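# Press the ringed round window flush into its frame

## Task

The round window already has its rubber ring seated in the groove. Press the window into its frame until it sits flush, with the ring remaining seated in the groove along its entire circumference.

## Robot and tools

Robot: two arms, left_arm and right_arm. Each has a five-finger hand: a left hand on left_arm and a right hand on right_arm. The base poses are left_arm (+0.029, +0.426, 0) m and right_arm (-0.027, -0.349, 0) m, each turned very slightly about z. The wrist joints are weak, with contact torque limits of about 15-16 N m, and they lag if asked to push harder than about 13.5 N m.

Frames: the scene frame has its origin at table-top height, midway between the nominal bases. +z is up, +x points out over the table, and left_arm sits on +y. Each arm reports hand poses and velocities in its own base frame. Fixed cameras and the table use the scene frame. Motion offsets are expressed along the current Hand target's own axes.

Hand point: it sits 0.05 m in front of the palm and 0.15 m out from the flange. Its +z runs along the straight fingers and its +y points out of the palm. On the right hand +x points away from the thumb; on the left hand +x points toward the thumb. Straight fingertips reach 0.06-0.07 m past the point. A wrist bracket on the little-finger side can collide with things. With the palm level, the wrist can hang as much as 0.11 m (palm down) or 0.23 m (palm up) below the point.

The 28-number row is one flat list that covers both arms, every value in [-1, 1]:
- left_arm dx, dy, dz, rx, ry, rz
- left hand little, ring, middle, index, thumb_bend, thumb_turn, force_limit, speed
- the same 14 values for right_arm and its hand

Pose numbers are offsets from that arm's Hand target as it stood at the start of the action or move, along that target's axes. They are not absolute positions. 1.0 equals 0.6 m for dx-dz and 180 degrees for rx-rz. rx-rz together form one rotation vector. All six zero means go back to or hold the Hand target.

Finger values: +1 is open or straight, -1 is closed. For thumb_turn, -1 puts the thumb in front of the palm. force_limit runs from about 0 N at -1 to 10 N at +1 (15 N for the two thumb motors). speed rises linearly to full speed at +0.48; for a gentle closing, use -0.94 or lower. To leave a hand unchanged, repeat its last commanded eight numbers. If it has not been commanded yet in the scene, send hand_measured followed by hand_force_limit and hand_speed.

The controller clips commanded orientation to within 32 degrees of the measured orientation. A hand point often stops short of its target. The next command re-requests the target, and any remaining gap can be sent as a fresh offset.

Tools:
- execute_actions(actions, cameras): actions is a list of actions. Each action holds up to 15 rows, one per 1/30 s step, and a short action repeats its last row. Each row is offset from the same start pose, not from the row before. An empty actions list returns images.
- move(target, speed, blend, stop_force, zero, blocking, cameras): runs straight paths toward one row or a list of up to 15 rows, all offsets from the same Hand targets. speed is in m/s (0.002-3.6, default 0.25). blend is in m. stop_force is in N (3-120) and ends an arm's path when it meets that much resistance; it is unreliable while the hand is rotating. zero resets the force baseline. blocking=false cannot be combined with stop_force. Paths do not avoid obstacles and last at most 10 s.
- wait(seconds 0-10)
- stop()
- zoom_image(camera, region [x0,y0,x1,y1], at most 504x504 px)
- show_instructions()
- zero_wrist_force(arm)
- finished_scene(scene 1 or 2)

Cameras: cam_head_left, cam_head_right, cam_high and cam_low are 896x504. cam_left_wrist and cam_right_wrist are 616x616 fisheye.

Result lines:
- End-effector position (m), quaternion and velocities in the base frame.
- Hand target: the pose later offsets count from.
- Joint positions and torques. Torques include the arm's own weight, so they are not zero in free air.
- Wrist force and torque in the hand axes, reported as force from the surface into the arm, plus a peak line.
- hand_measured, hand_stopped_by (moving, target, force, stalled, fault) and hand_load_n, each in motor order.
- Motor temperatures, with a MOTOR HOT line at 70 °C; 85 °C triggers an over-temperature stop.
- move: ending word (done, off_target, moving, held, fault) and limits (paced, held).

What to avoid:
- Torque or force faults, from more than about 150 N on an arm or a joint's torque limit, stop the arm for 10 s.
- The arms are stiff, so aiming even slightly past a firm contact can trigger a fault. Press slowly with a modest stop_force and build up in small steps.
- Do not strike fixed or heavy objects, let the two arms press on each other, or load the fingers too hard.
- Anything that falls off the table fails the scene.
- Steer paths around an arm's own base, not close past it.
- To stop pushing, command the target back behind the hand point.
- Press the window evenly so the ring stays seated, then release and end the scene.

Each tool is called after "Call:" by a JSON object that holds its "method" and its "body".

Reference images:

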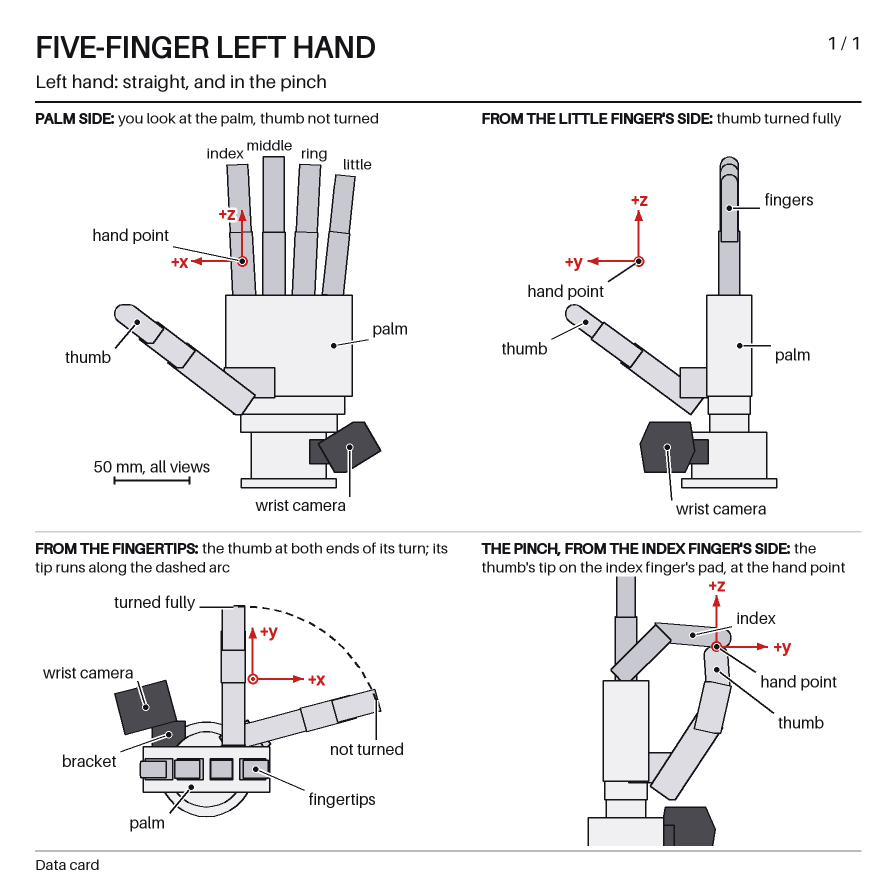

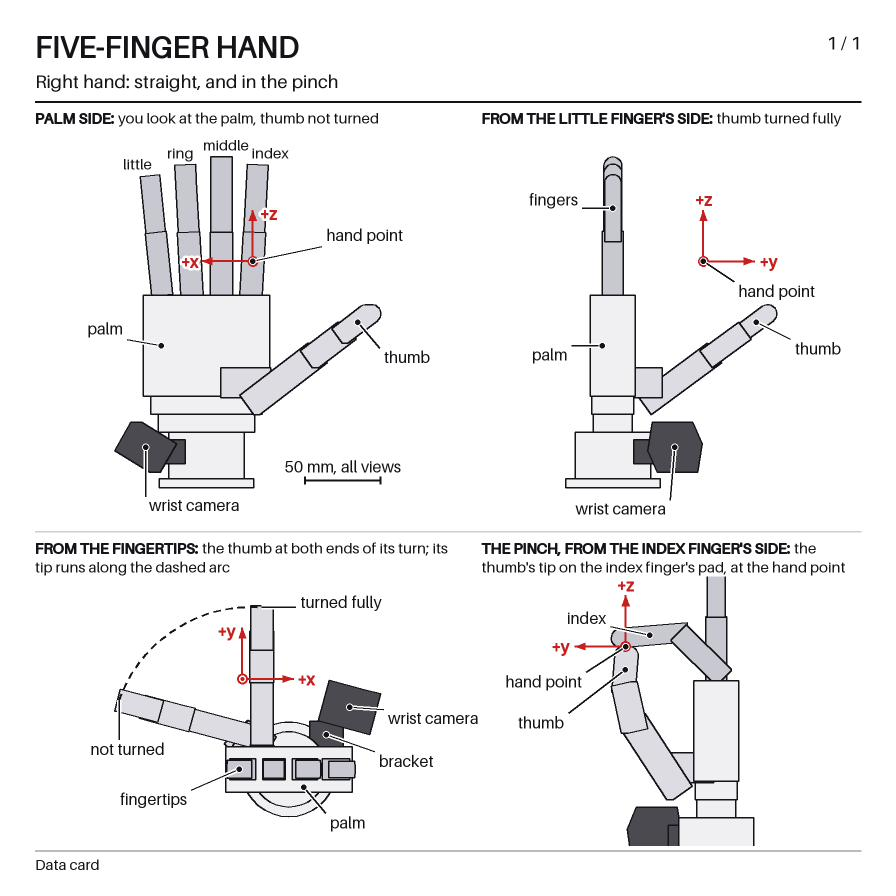

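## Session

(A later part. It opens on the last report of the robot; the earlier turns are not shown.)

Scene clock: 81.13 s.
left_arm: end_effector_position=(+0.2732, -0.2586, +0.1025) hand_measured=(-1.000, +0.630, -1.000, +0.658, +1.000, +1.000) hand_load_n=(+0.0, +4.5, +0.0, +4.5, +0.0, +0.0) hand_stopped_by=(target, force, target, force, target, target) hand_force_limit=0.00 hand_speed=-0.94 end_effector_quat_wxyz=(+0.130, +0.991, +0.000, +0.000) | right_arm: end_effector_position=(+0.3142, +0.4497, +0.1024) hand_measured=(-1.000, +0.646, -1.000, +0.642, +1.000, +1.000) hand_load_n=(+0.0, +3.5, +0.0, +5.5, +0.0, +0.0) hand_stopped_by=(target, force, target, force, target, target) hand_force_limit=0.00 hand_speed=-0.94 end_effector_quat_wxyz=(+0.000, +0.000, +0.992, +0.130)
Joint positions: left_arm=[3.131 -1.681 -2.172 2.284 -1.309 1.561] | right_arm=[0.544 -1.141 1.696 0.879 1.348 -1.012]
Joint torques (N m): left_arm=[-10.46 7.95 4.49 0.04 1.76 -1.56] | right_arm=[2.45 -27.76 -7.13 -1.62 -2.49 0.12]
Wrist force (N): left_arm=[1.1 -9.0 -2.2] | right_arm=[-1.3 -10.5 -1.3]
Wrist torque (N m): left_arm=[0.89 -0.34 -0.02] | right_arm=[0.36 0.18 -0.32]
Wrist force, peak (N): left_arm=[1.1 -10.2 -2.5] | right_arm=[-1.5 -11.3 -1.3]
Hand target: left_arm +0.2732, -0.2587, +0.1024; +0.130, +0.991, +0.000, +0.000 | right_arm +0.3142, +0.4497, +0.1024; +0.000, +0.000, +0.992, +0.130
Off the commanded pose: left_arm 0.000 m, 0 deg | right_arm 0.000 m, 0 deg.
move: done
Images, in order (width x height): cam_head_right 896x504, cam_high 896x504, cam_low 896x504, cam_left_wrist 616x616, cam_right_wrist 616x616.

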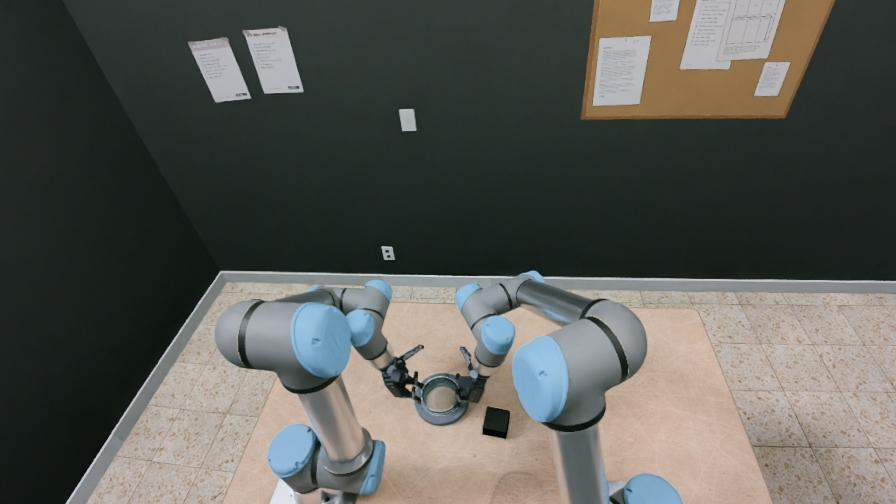

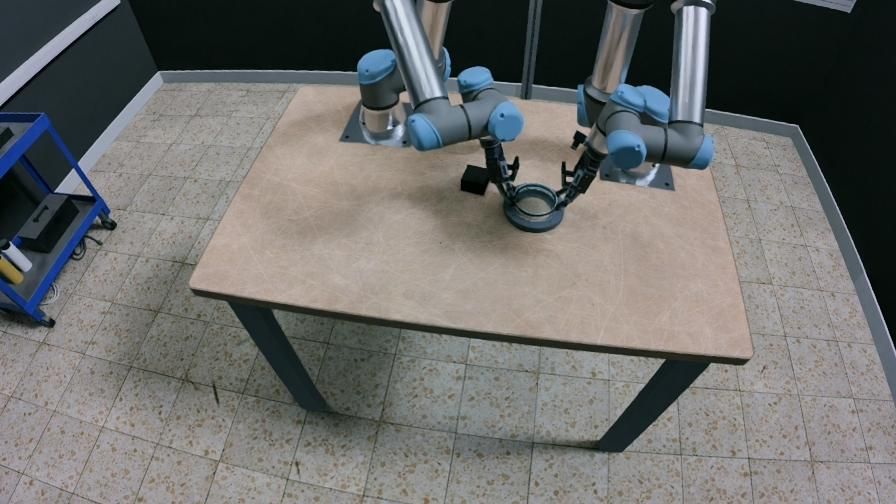

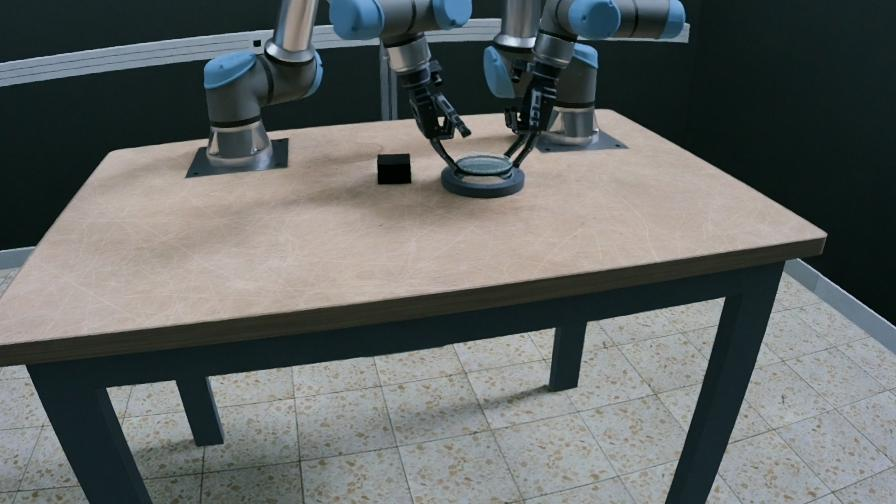

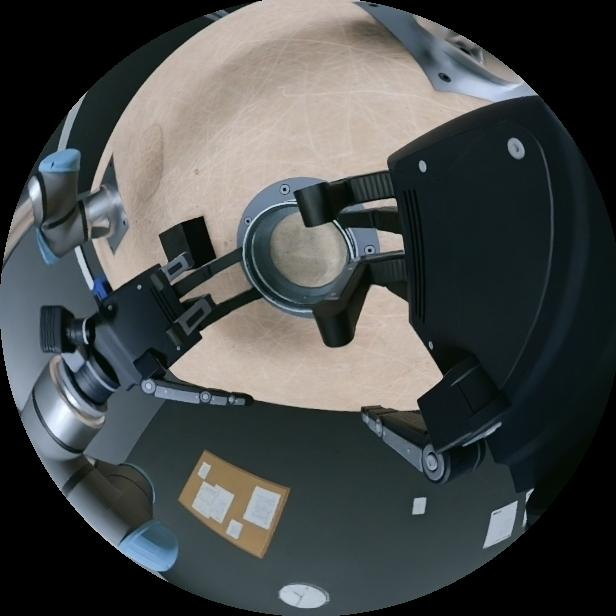

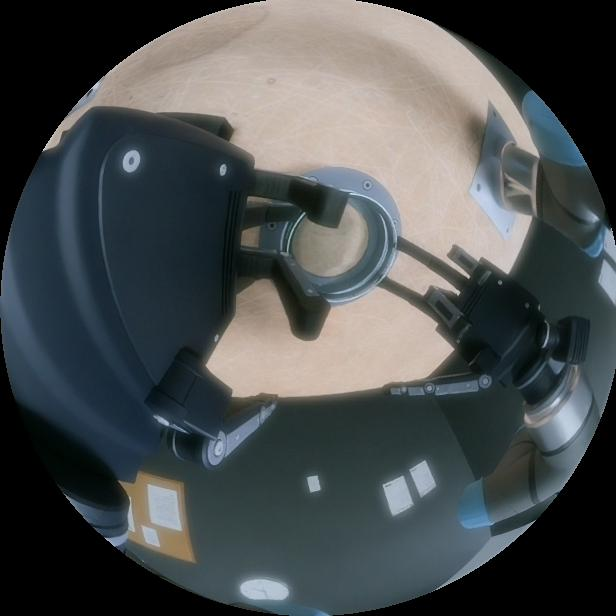

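Call:
{"method": "move", "body": {"target": [0,-0.0015,0.0134,0,0,0,-1,0.45,-1,0.45,1,1,0,-0.94, 0,-0.0054,0.0124,0,0,0,-1,0.45,-1,0.45,1,1,0,-0.94], "speed": 0.03}}

Call:
{"method": "move", "body": {"target": [0,-0.0026,0.0097,0,0,0,-1,0.45,-1,0.45,1,1,0,-0.94, 0,-0.0026,0.0097,0,0,0,-1,0.45,-1,0.45,1,1,0,-0.94], "speed": 0.01, "stop_force": 4, "cameras": ["cam_high","cam_low","cam_left_wrist","cam_right_wrist","cam_head_right"]}}

Call:
{"method": "zoom_image", "body": {"camera": "cam_high", "region": [500, 170, 570, 235]}}

Call:
{"method": "zoom_image", "body": {"camera": "cam_low", "region": [435, 140, 530, 205]}}

Call:
{"method": "zoom_image", "body": {"camera": "cam_head_right", "region": [405, 360, 475, 430]}}

Call:
{"method": "zoom_image", "body": {"camera": "cam_left_wrist", "region": [230, 170, 390, 330]}}

Call:
{"method": "zoom_image", "body": {"camera": "cam_right_wrist", "region": [250, 160, 410, 320]}}

Scene clock: 89.00 s.
left_arm: end_effector_position=(+0.2732, -0.2599, +0.0945) hand_measured=(-1.000, +0.630, -1.000, +0.658, +1.000, +1.000) hand_load_n=(+0.0, +4.0, +0.0, +5.0, -0.5, +0.0) hand_stopped_by=(target, force, target, force, target, target) hand_force_limit=0.00 hand_speed=-0.94 end_effector_quat_wxyz=(+0.130, +0.991, +0.000, +0.000) | right_arm: end_effector_position=(+0.3142, +0.4485, +0.0944) hand_measured=(-1.000, +0.646, -1.000, +0.642, +1.000, +1.000) hand_load_n=(+0.0, +4.0, +0.0, +5.0, +0.0, +0.0) hand_stopped_by=(target, force, target, force, target, target) hand_force_limit=0.00 hand_speed=-0.94 end_effector_quat_wxyz=(+0.000, +0.000, +0.992, +0.130)
Joint positions: left_arm=[3.126 -1.697 -2.18 2.31 -1.309 1.555] | right_arm=[0.541 -1.133 1.707 0.86 1.348 -1.015]
Joint torques (N m): left_arm=[-15.25 5.67 4.96 0.06 1.92 -1.29] | right_arm=[-5.55 -28.69 -7.98 -1.18 -4.8 -1.22]
Wrist force (N): left_arm=[1.5 -9.1 -2.5] | right_arm=[-1.4 -10.0 -1.6]
Wrist torque (N m): left_arm=[0.91 -0.29 -0.03] | right_arm=[0.41 0.24 -0.33]
Wrist force, peak (N): left_arm=[1.0 -9.4 -2.5] | right_arm=[-1.6 -10.8 -1.5]
Hand target: left_arm +0.2732, -0.2599, +0.0944; +0.130, +0.991, +0.000, +0.000 | right_arm +0.3142, +0.4485, +0.0943; +0.000, +0.000, +0.992, +0.130
Off the commanded pose: left_arm 0.000 m, 0 deg | right_arm 0.000 m, 0 deg.
move: done

Scene clock: 90.73 s.
left_arm: end_effector_position=(+0.2732, -0.2599, +0.0891) hand_measured=(-1.000, +0.630, -1.000, +0.658, +1.000, +1.000) hand_load_n=(+0.0, +2.5, +0.0, +7.0, +0.0, +0.0) hand_stopped_by=(target, force, target, force, target, target) hand_force_limit=0.00 hand_speed=-0.94 end_effector_quat_wxyz=(+0.130, +0.991, +0.000, +0.000) | right_arm: end_effector_position=(+0.3142, +0.4485, +0.0894) hand_measured=(-1.000, +0.646, -1.000, +0.642, +1.000, +1.000) hand_load_n=(+0.0, +2.0, +0.0, +3.5, +0.0, +0.0) hand_stopped_by=(target, force, target, force, target, target) hand_force_limit=0.00 hand_speed=-0.94 end_effector_quat_wxyz=(+0.000, +0.000, +0.992, +0.130)
Joint positions: left_arm=[3.126 -1.707 -2.186 2.326 -1.309 1.555] | right_arm=[0.541 -1.126 1.712 0.848 1.348 -1.015]
Joint torques (N m): left_arm=[-13.82 31.82 21.19 -4.95 2.12 -0.8] | right_arm=[-0.4 -44.56 -27.88 3.98 -4.56 -1.17]
Wrist force (N): left_arm=[3.7 -12.0 -7.2] | right_arm=[-3.0 -8.4 -5.1]
Wrist torque (N m): left_arm=[1.12 -0.44 0.23] | right_arm=[0.47 0.21 -0.35]
Wrist force, peak (N): left_arm=[4.0 -12.8 -11.4] | right_arm=[-4.6 -9.2 -10.1]
Hand target: left_arm +0.2732, -0.2599, +0.0891; +0.130, +0.991, +0.000, +0.000 (not the last commanded pose) | right_arm +0.3142, +0.4485, +0.0894; +0.000, +0.000, +0.992, +0.130 (not the last commanded pose)
Off the commanded pose: left_arm 0.001 m, 0 deg | right_arm 0.001 m, 0 deg.
move: contact (left_arm, right_arm)
Images, in order (width x height): cam_head_right 896x504, cam_high 896x504, cam_low 896x504, cam_left_wrist 616x616, cam_right_wrist 616x616.

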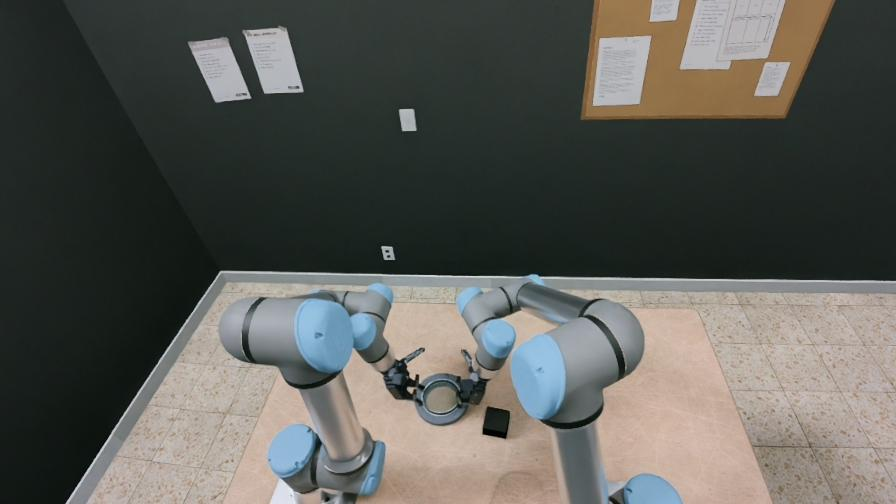

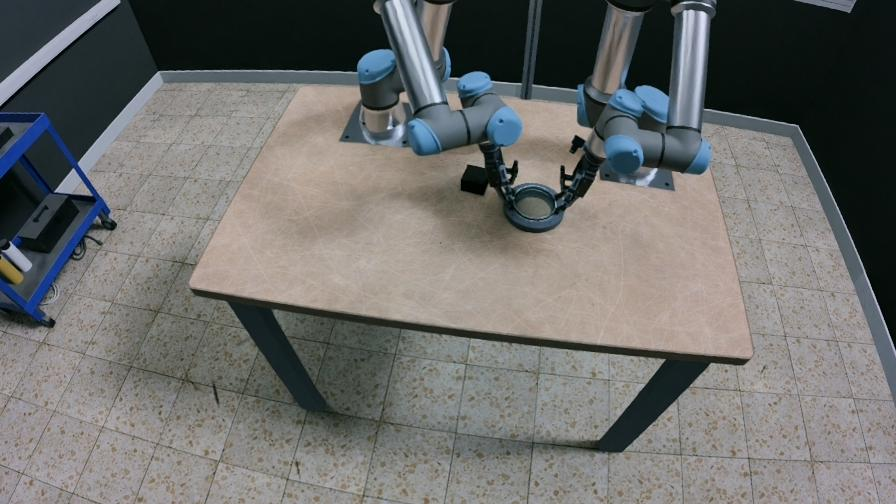

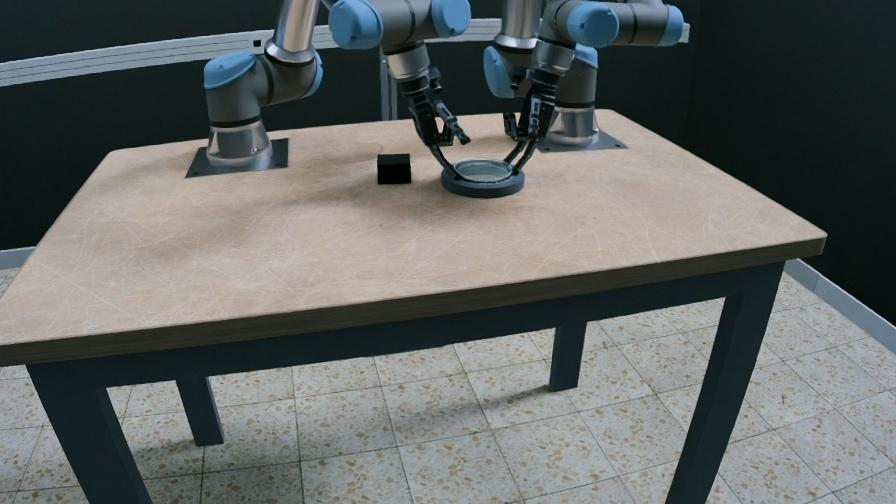

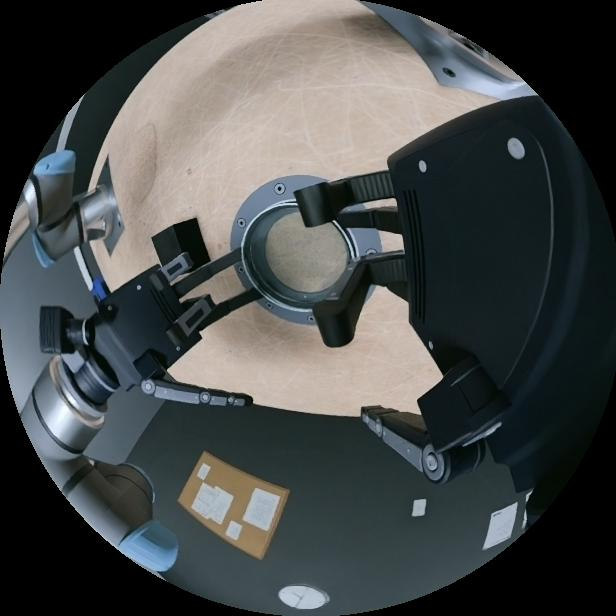

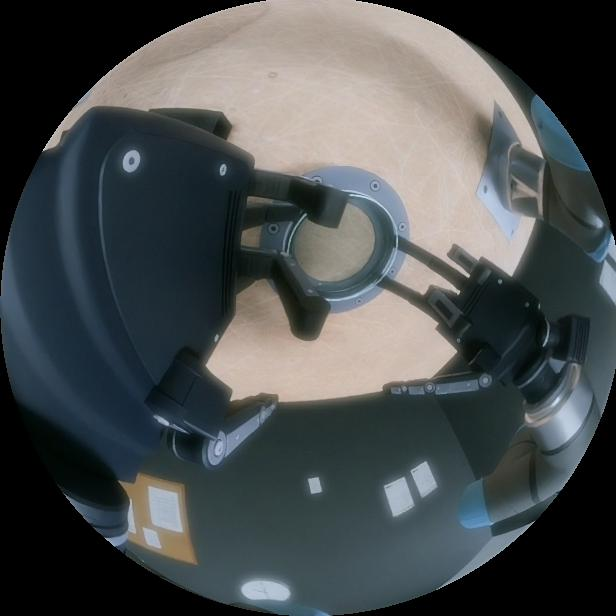

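Scaled by 7.200 from the camera's 896x504 image, which has a finer 1280x720 frame.

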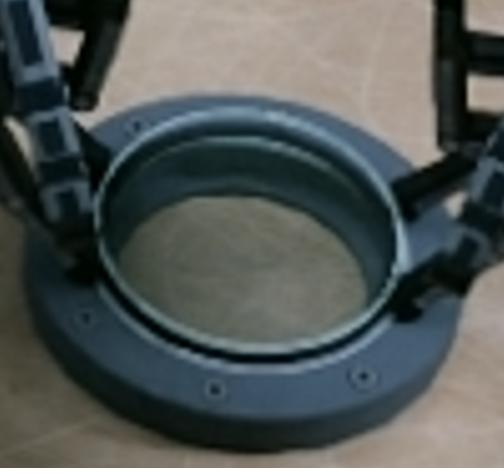

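Scaled by 5.305 from the camera's 896x504 image, which has a finer 1280x720 frame.

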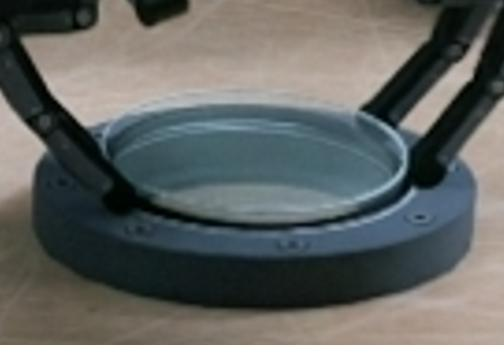

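Scaled by 7.200 from the camera's 896x504 image, which has a finer 1280x720 frame.

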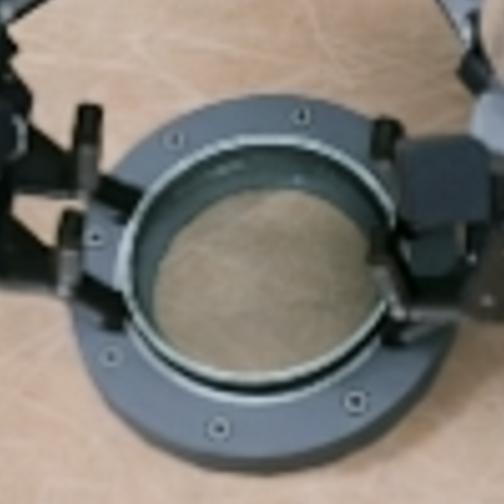

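Scaled by 3.150 from the camera's 616x616 image, which has a finer 880x880 frame.

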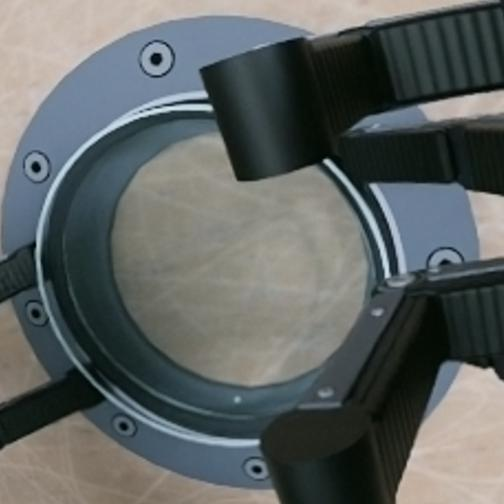

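Scaled by 3.150 from the camera's 616x616 image, which has a finer 880x880 frame.

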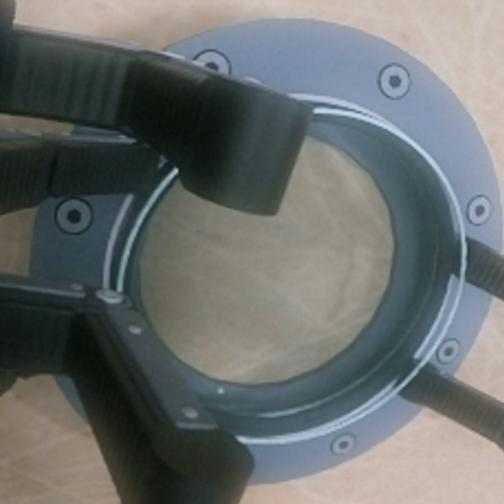

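Call:
{"method": "move", "body": {"target": [[0.0017,0.0003,-0.0011,0,0,0,-1,0.45,-1,0.45,1,1,0,-0.94, -0.0017,0.0003,-0.0011,0,0,0,-1,0.45,-1,0.45,1,1,0,-0.94],[0.0017,-0.0094,-0.0037,0,0,0,-1,0.45,-1,0.45,1,1,0,-0.94, -0.0017,-0.0094,-0.0037,0,0,0,-1,0.45,-1,0.45,1,1,0,-0.94]], "speed": 0.02, "cameras": ["cam_high","cam_low","cam_left_wrist","cam_right_wrist","cam_head_right"]}}

Call:
{"method": "zoom_image", "body": {"camera": "cam_high", "region": [500, 170, 570, 235]}}

Call:
{"method": "zoom_image", "body": {"camera": "cam_low", "region": [435, 140, 530, 205]}}

Call:
{"method": "zoom_image", "body": {"camera": "cam_head_right", "region": [405, 360, 475, 430]}}

Call:
{"method": "zoom_image", "body": {"camera": "cam_left_wrist", "region": [230, 170, 390, 330]}}

Call:
{"method": "zoom_image", "body": {"camera": "cam_right_wrist", "region": [250, 160, 410, 320]}}

Scene clock: 99.50 s.
left_arm: end_effector_position=(+0.2742, -0.2539, +0.0898) hand_measured=(-1.000, +0.630, -1.000, +0.658, +1.000, +1.000) hand_load_n=(+0.0, +0.0, +0.0, +0.0, +0.0, -0.5) hand_stopped_by=(target, force, target, force, target, target) hand_force_limit=0.00 hand_speed=-0.94 end_effector_quat_wxyz=(+0.130, +0.991, +0.000, +0.000) | right_arm: end_effector_position=(+0.3152, +0.4425, +0.0900) hand_measured=(-1.000, +0.646, -1.000, +0.642, +1.000, +1.000) hand_load_n=(+0.0, +0.0, +0.0, +0.0, +0.0, +0.0) hand_stopped_by=(target, force, target, force, target, target) hand_force_limit=0.00 hand_speed=-0.94 end_effector_quat_wxyz=(+0.000, +0.000, +0.992, +0.130)
Joint positions: left_arm=[3.151 -1.703 -2.192 2.32 -1.309 1.581] | right_arm=[0.527 -1.135 1.724 0.848 1.346 -1.029]
Joint torques (N m): left_arm=[15.58 33.44 4.52 -4.88 -1.19 1.74] | right_arm=[-6.76 -44.85 -4.77 -0.52 -1.93 -1.18]
Wrist force (N): left_arm=[1.1 2.1 -0.6] | right_arm=[-1.2 0.3 -0.1]
Wrist torque (N m): left_arm=[0.59 -0.29 -0.27] | right_arm=[0.11 0.17 -0.10]
Wrist force, peak (N): left_arm=[3.5 -12.2 -7.4] | right_arm=[-3.4 -8.9 -5.0]
Hand target: left_arm +0.2742, -0.2539, +0.0898; +0.130, +0.991, +0.000, +0.000 | right_arm +0.3152, +0.4425, +0.0900; +0.000, +0.000, +0.992, +0.130
Off the commanded pose: left_arm 0.000 m, 0 deg | right_arm 0.000 m, 0 deg.
move: done
Images, in order (width x height): cam_head_right 896x504, cam_high 896x504, cam_low 896x504, cam_left_wrist 616x616, cam_right_wrist 616x616.

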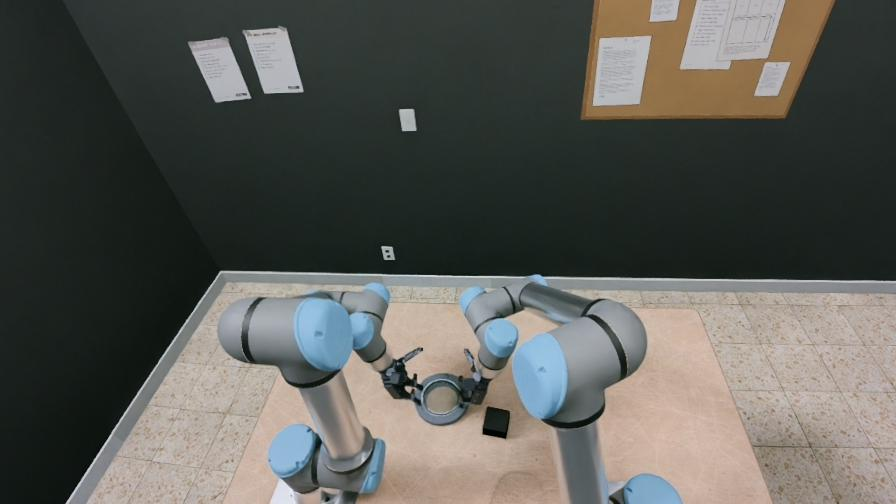

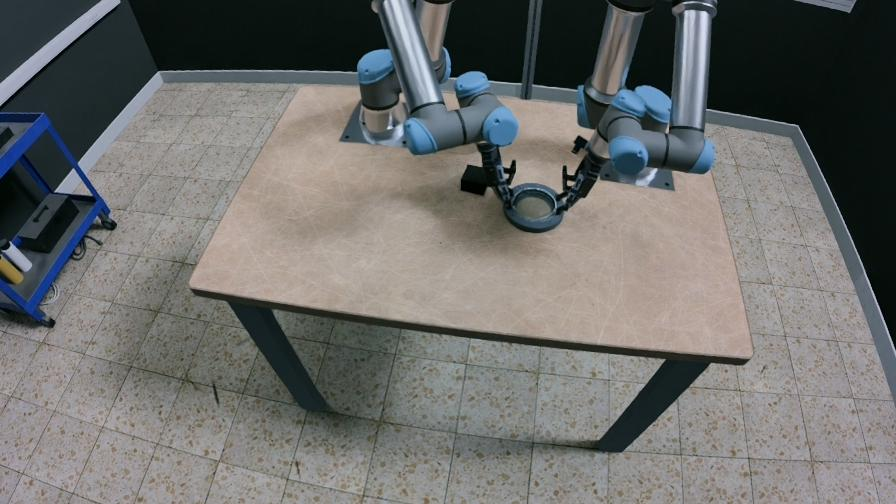

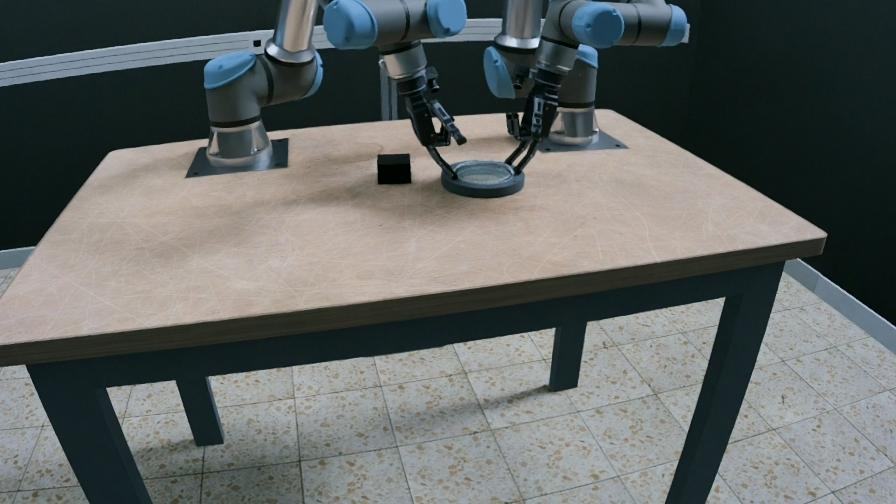

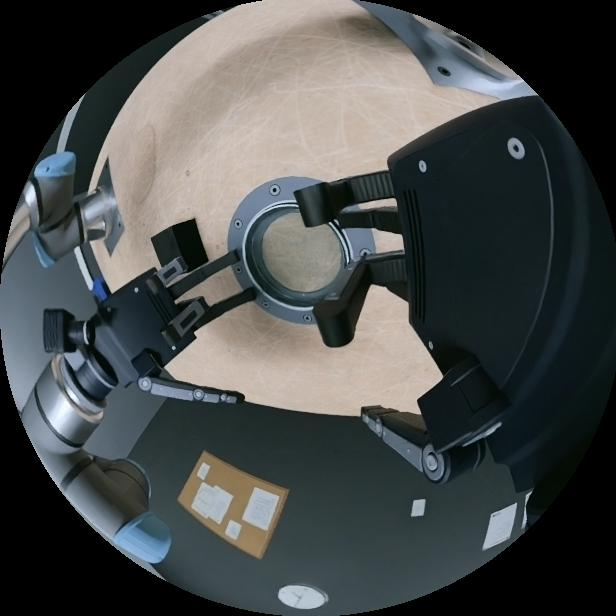

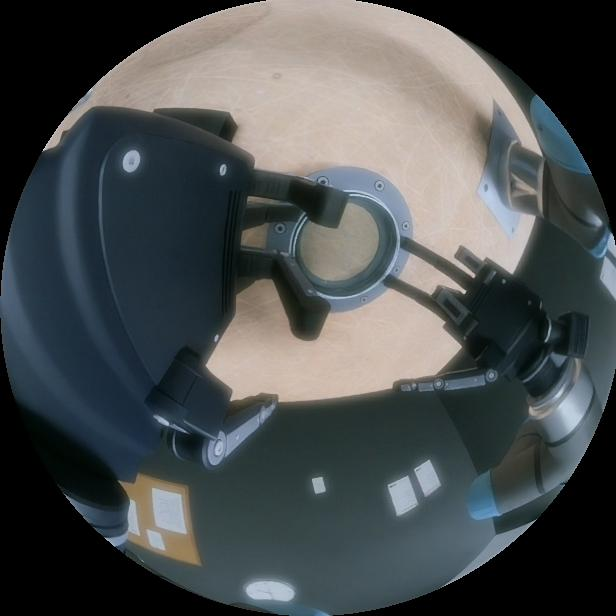

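Scaled by 7.200 from the camera's 896x504 image, which has a finer 1280x720 frame.

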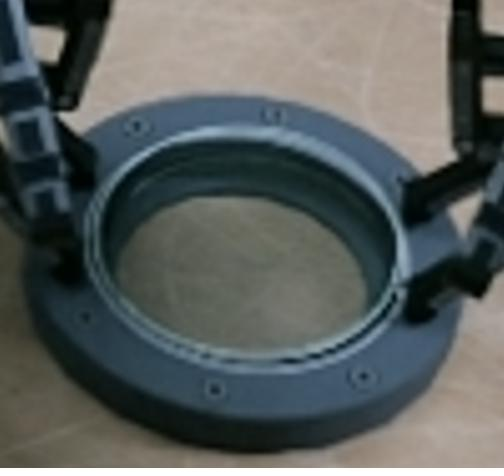

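Scaled by 5.305 from the camera's 896x504 image, which has a finer 1280x720 frame.

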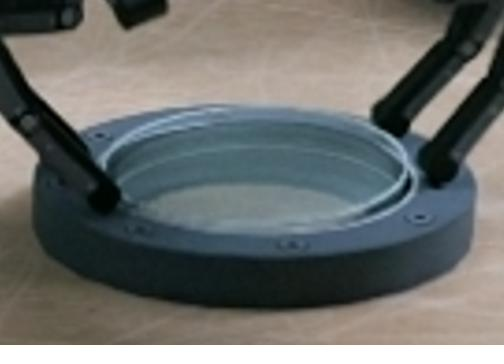

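Scaled by 7.200 from the camera's 896x504 image, which has a finer 1280x720 frame.

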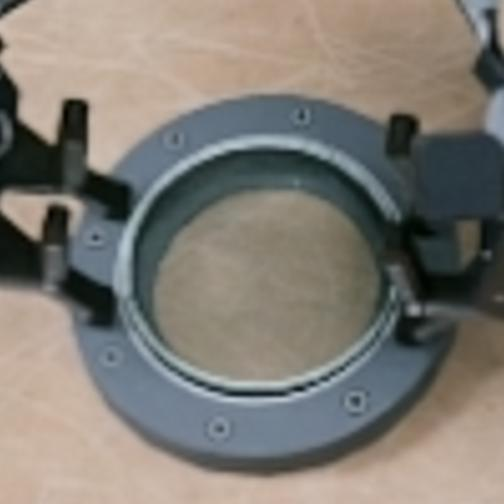

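Scaled by 3.150 from the camera's 616x616 image, which has a finer 880x880 frame.

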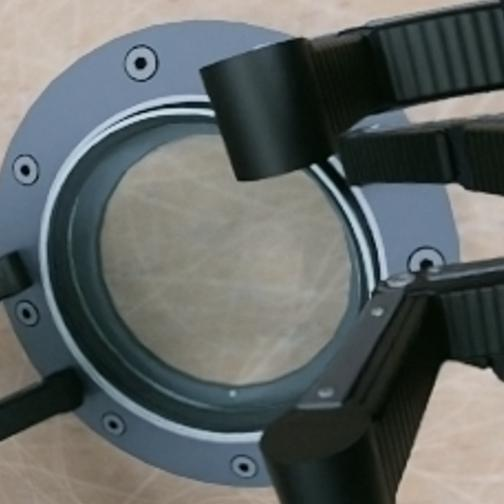

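Scaled by 3.150 from the camera's 616x616 image, which has a finer 880x880 frame.

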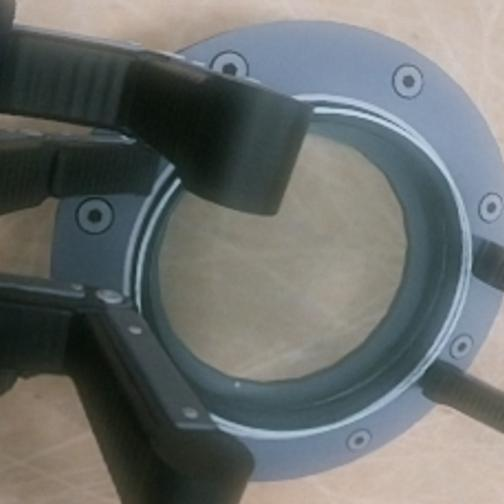

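Call:
{"method": "move", "body": {"target": [[0,0.0108,-0.1696,0,0,0,-1,0.45,-1,0.45,1,1,0,-0.94, -0.004,-0.1265,-0.172,0,0,0,-1,0.45,-1,0.45,1,1,0,-0.94],[0.0349,0.1710,-0.0237,-0.0281,0,0,-1,-1,-1,-1,1,1,0,0.2, -0.0088,-0.2938,-0.3203,0,0,0,-1,0.45,-1,0.45,1,1,0,-0.94]], "speed": 0.12, "blend": [0.02,0], "cameras": ["cam_high","cam_low","cam_head_right","cam_head_left"]}}

Call:
{"method": "zoom_image", "body": {"camera": "cam_high", "region": [500, 170, 570, 235]}}

Call:
{"method": "zoom_image", "body": {"camera": "cam_low", "region": [435, 130, 535, 205]}}

Scene clock: 111.13 s.
left_arm: end_effector_position=(+0.2951, -0.3493, +0.1300) hand_measured=(-1.000, -1.000, -1.000, -1.000, +1.000, +1.000) hand_load_n=(+0.0, +0.0, +0.0, +0.0, +0.0, +0.0) hand_stopped_by=(target, target, target, target, target, target) hand_force_limit=0.00 hand_speed=0.20 end_effector_quat_wxyz=(+0.174, +0.985, +0.000, +0.000) | right_arm: end_effector_position=(+0.3206, +0.2226, +0.2303) hand_measured=(-1.000, +0.646, -1.000, +0.642, +1.000, +1.000) hand_load_n=(+0.0, +0.0, +0.0, +0.0, +0.0, -0.5) hand_stopped_by=(target, force, target, force, target, target) hand_force_limit=0.00 hand_speed=-0.94 end_effector_quat_wxyz=(+0.000, +0.000, +0.992, +0.130)
Joint positions: left_arm=[2.885 -1.775 -1.977 2.273 -1.233 1.3] | right_arm=[-0.118 -1.554 1.903 1.253 1.312 -1.693]
Joint torques (N m): left_arm=[-11.56 12.06 23.25 0.07 0.07 -1.3] | right_arm=[-7.7 -28.91 -5.89 5.88 -2.07 -1.5]
Wrist force (N): left_arm=[1.4 2.5 -0.4] | right_arm=[-1.1 0.2 0.1]
Wrist torque (N m): left_arm=[0.66 -0.30 -0.17] | right_arm=[0.09 0.14 0.03]
Wrist force, peak (N): left_arm=[1.6 2.8 0.0] | right_arm=[-1.8 0.1 0.1]
Hand target: left_arm +0.2951, -0.3493, +0.1300; +0.174, +0.985, +0.000, +0.000 | right_arm +0.3206, +0.2226, +0.2303; +0.000, +0.000, +0.992, +0.130
Off the commanded pose: left_arm 0.000 m, 0 deg | right_arm 0.000 m, 0 deg.
move: done
Images, in order (width x height): cam_head_left 896x504, cam_head_right 896x504, cam_high 896x504, cam_low 896x504.

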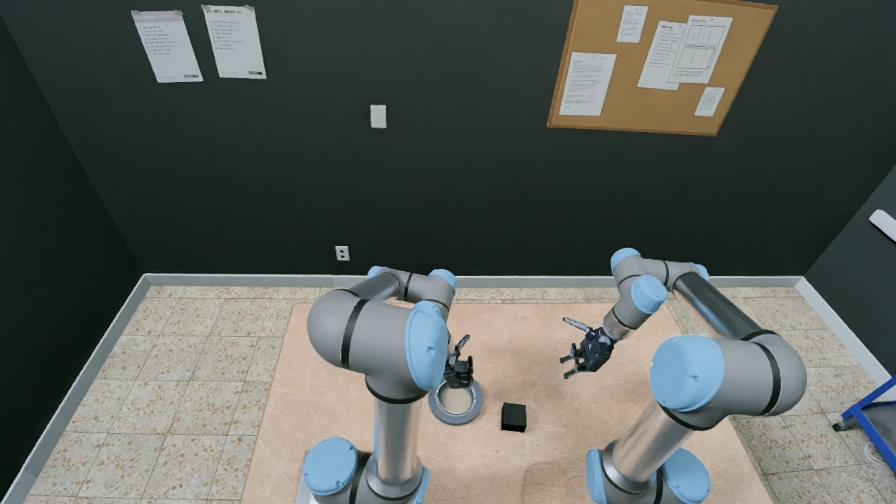

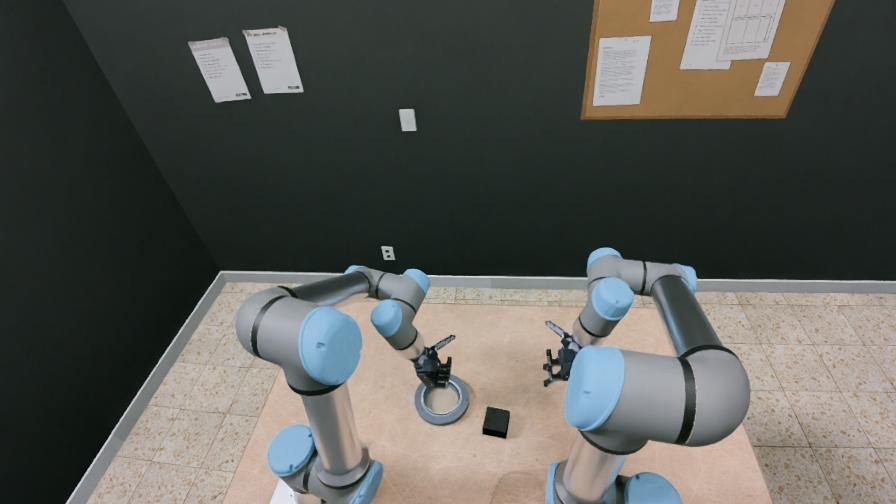

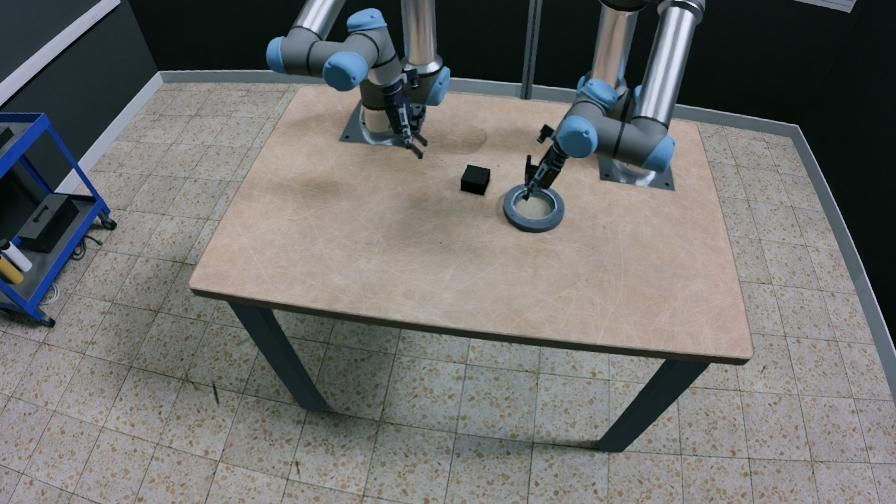

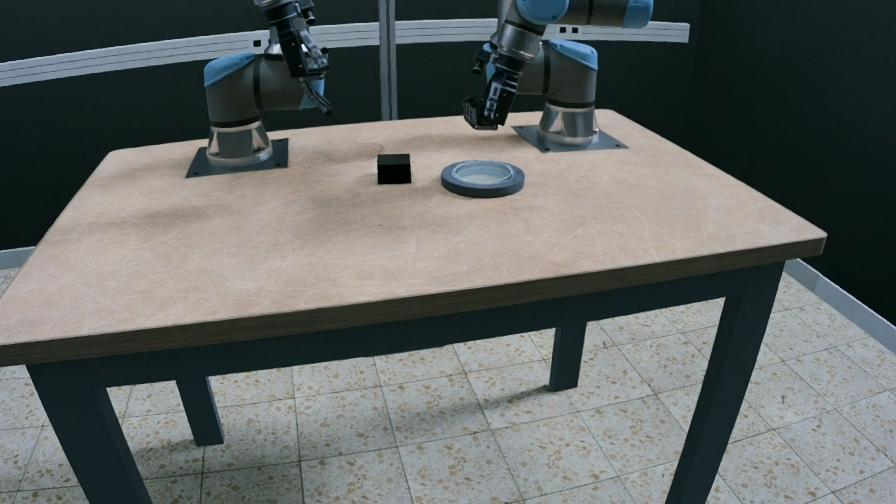

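Scaled by 7.200 from the camera's 896x504 image, which has a finer 1280x720 frame.

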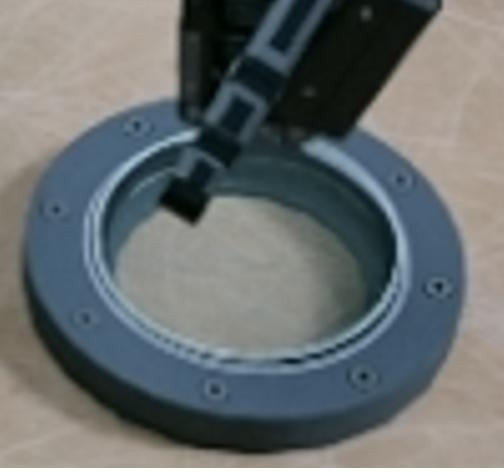

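Scaled by 5.040 from the camera's 896x504 image, which has a finer 1280x720 frame.

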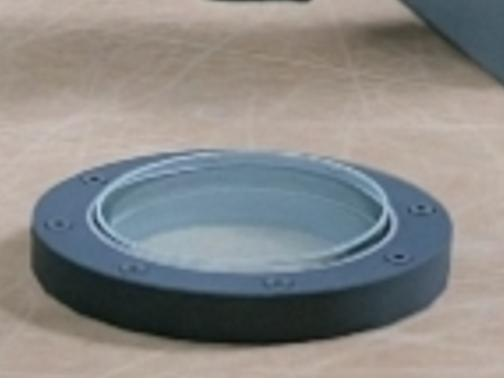

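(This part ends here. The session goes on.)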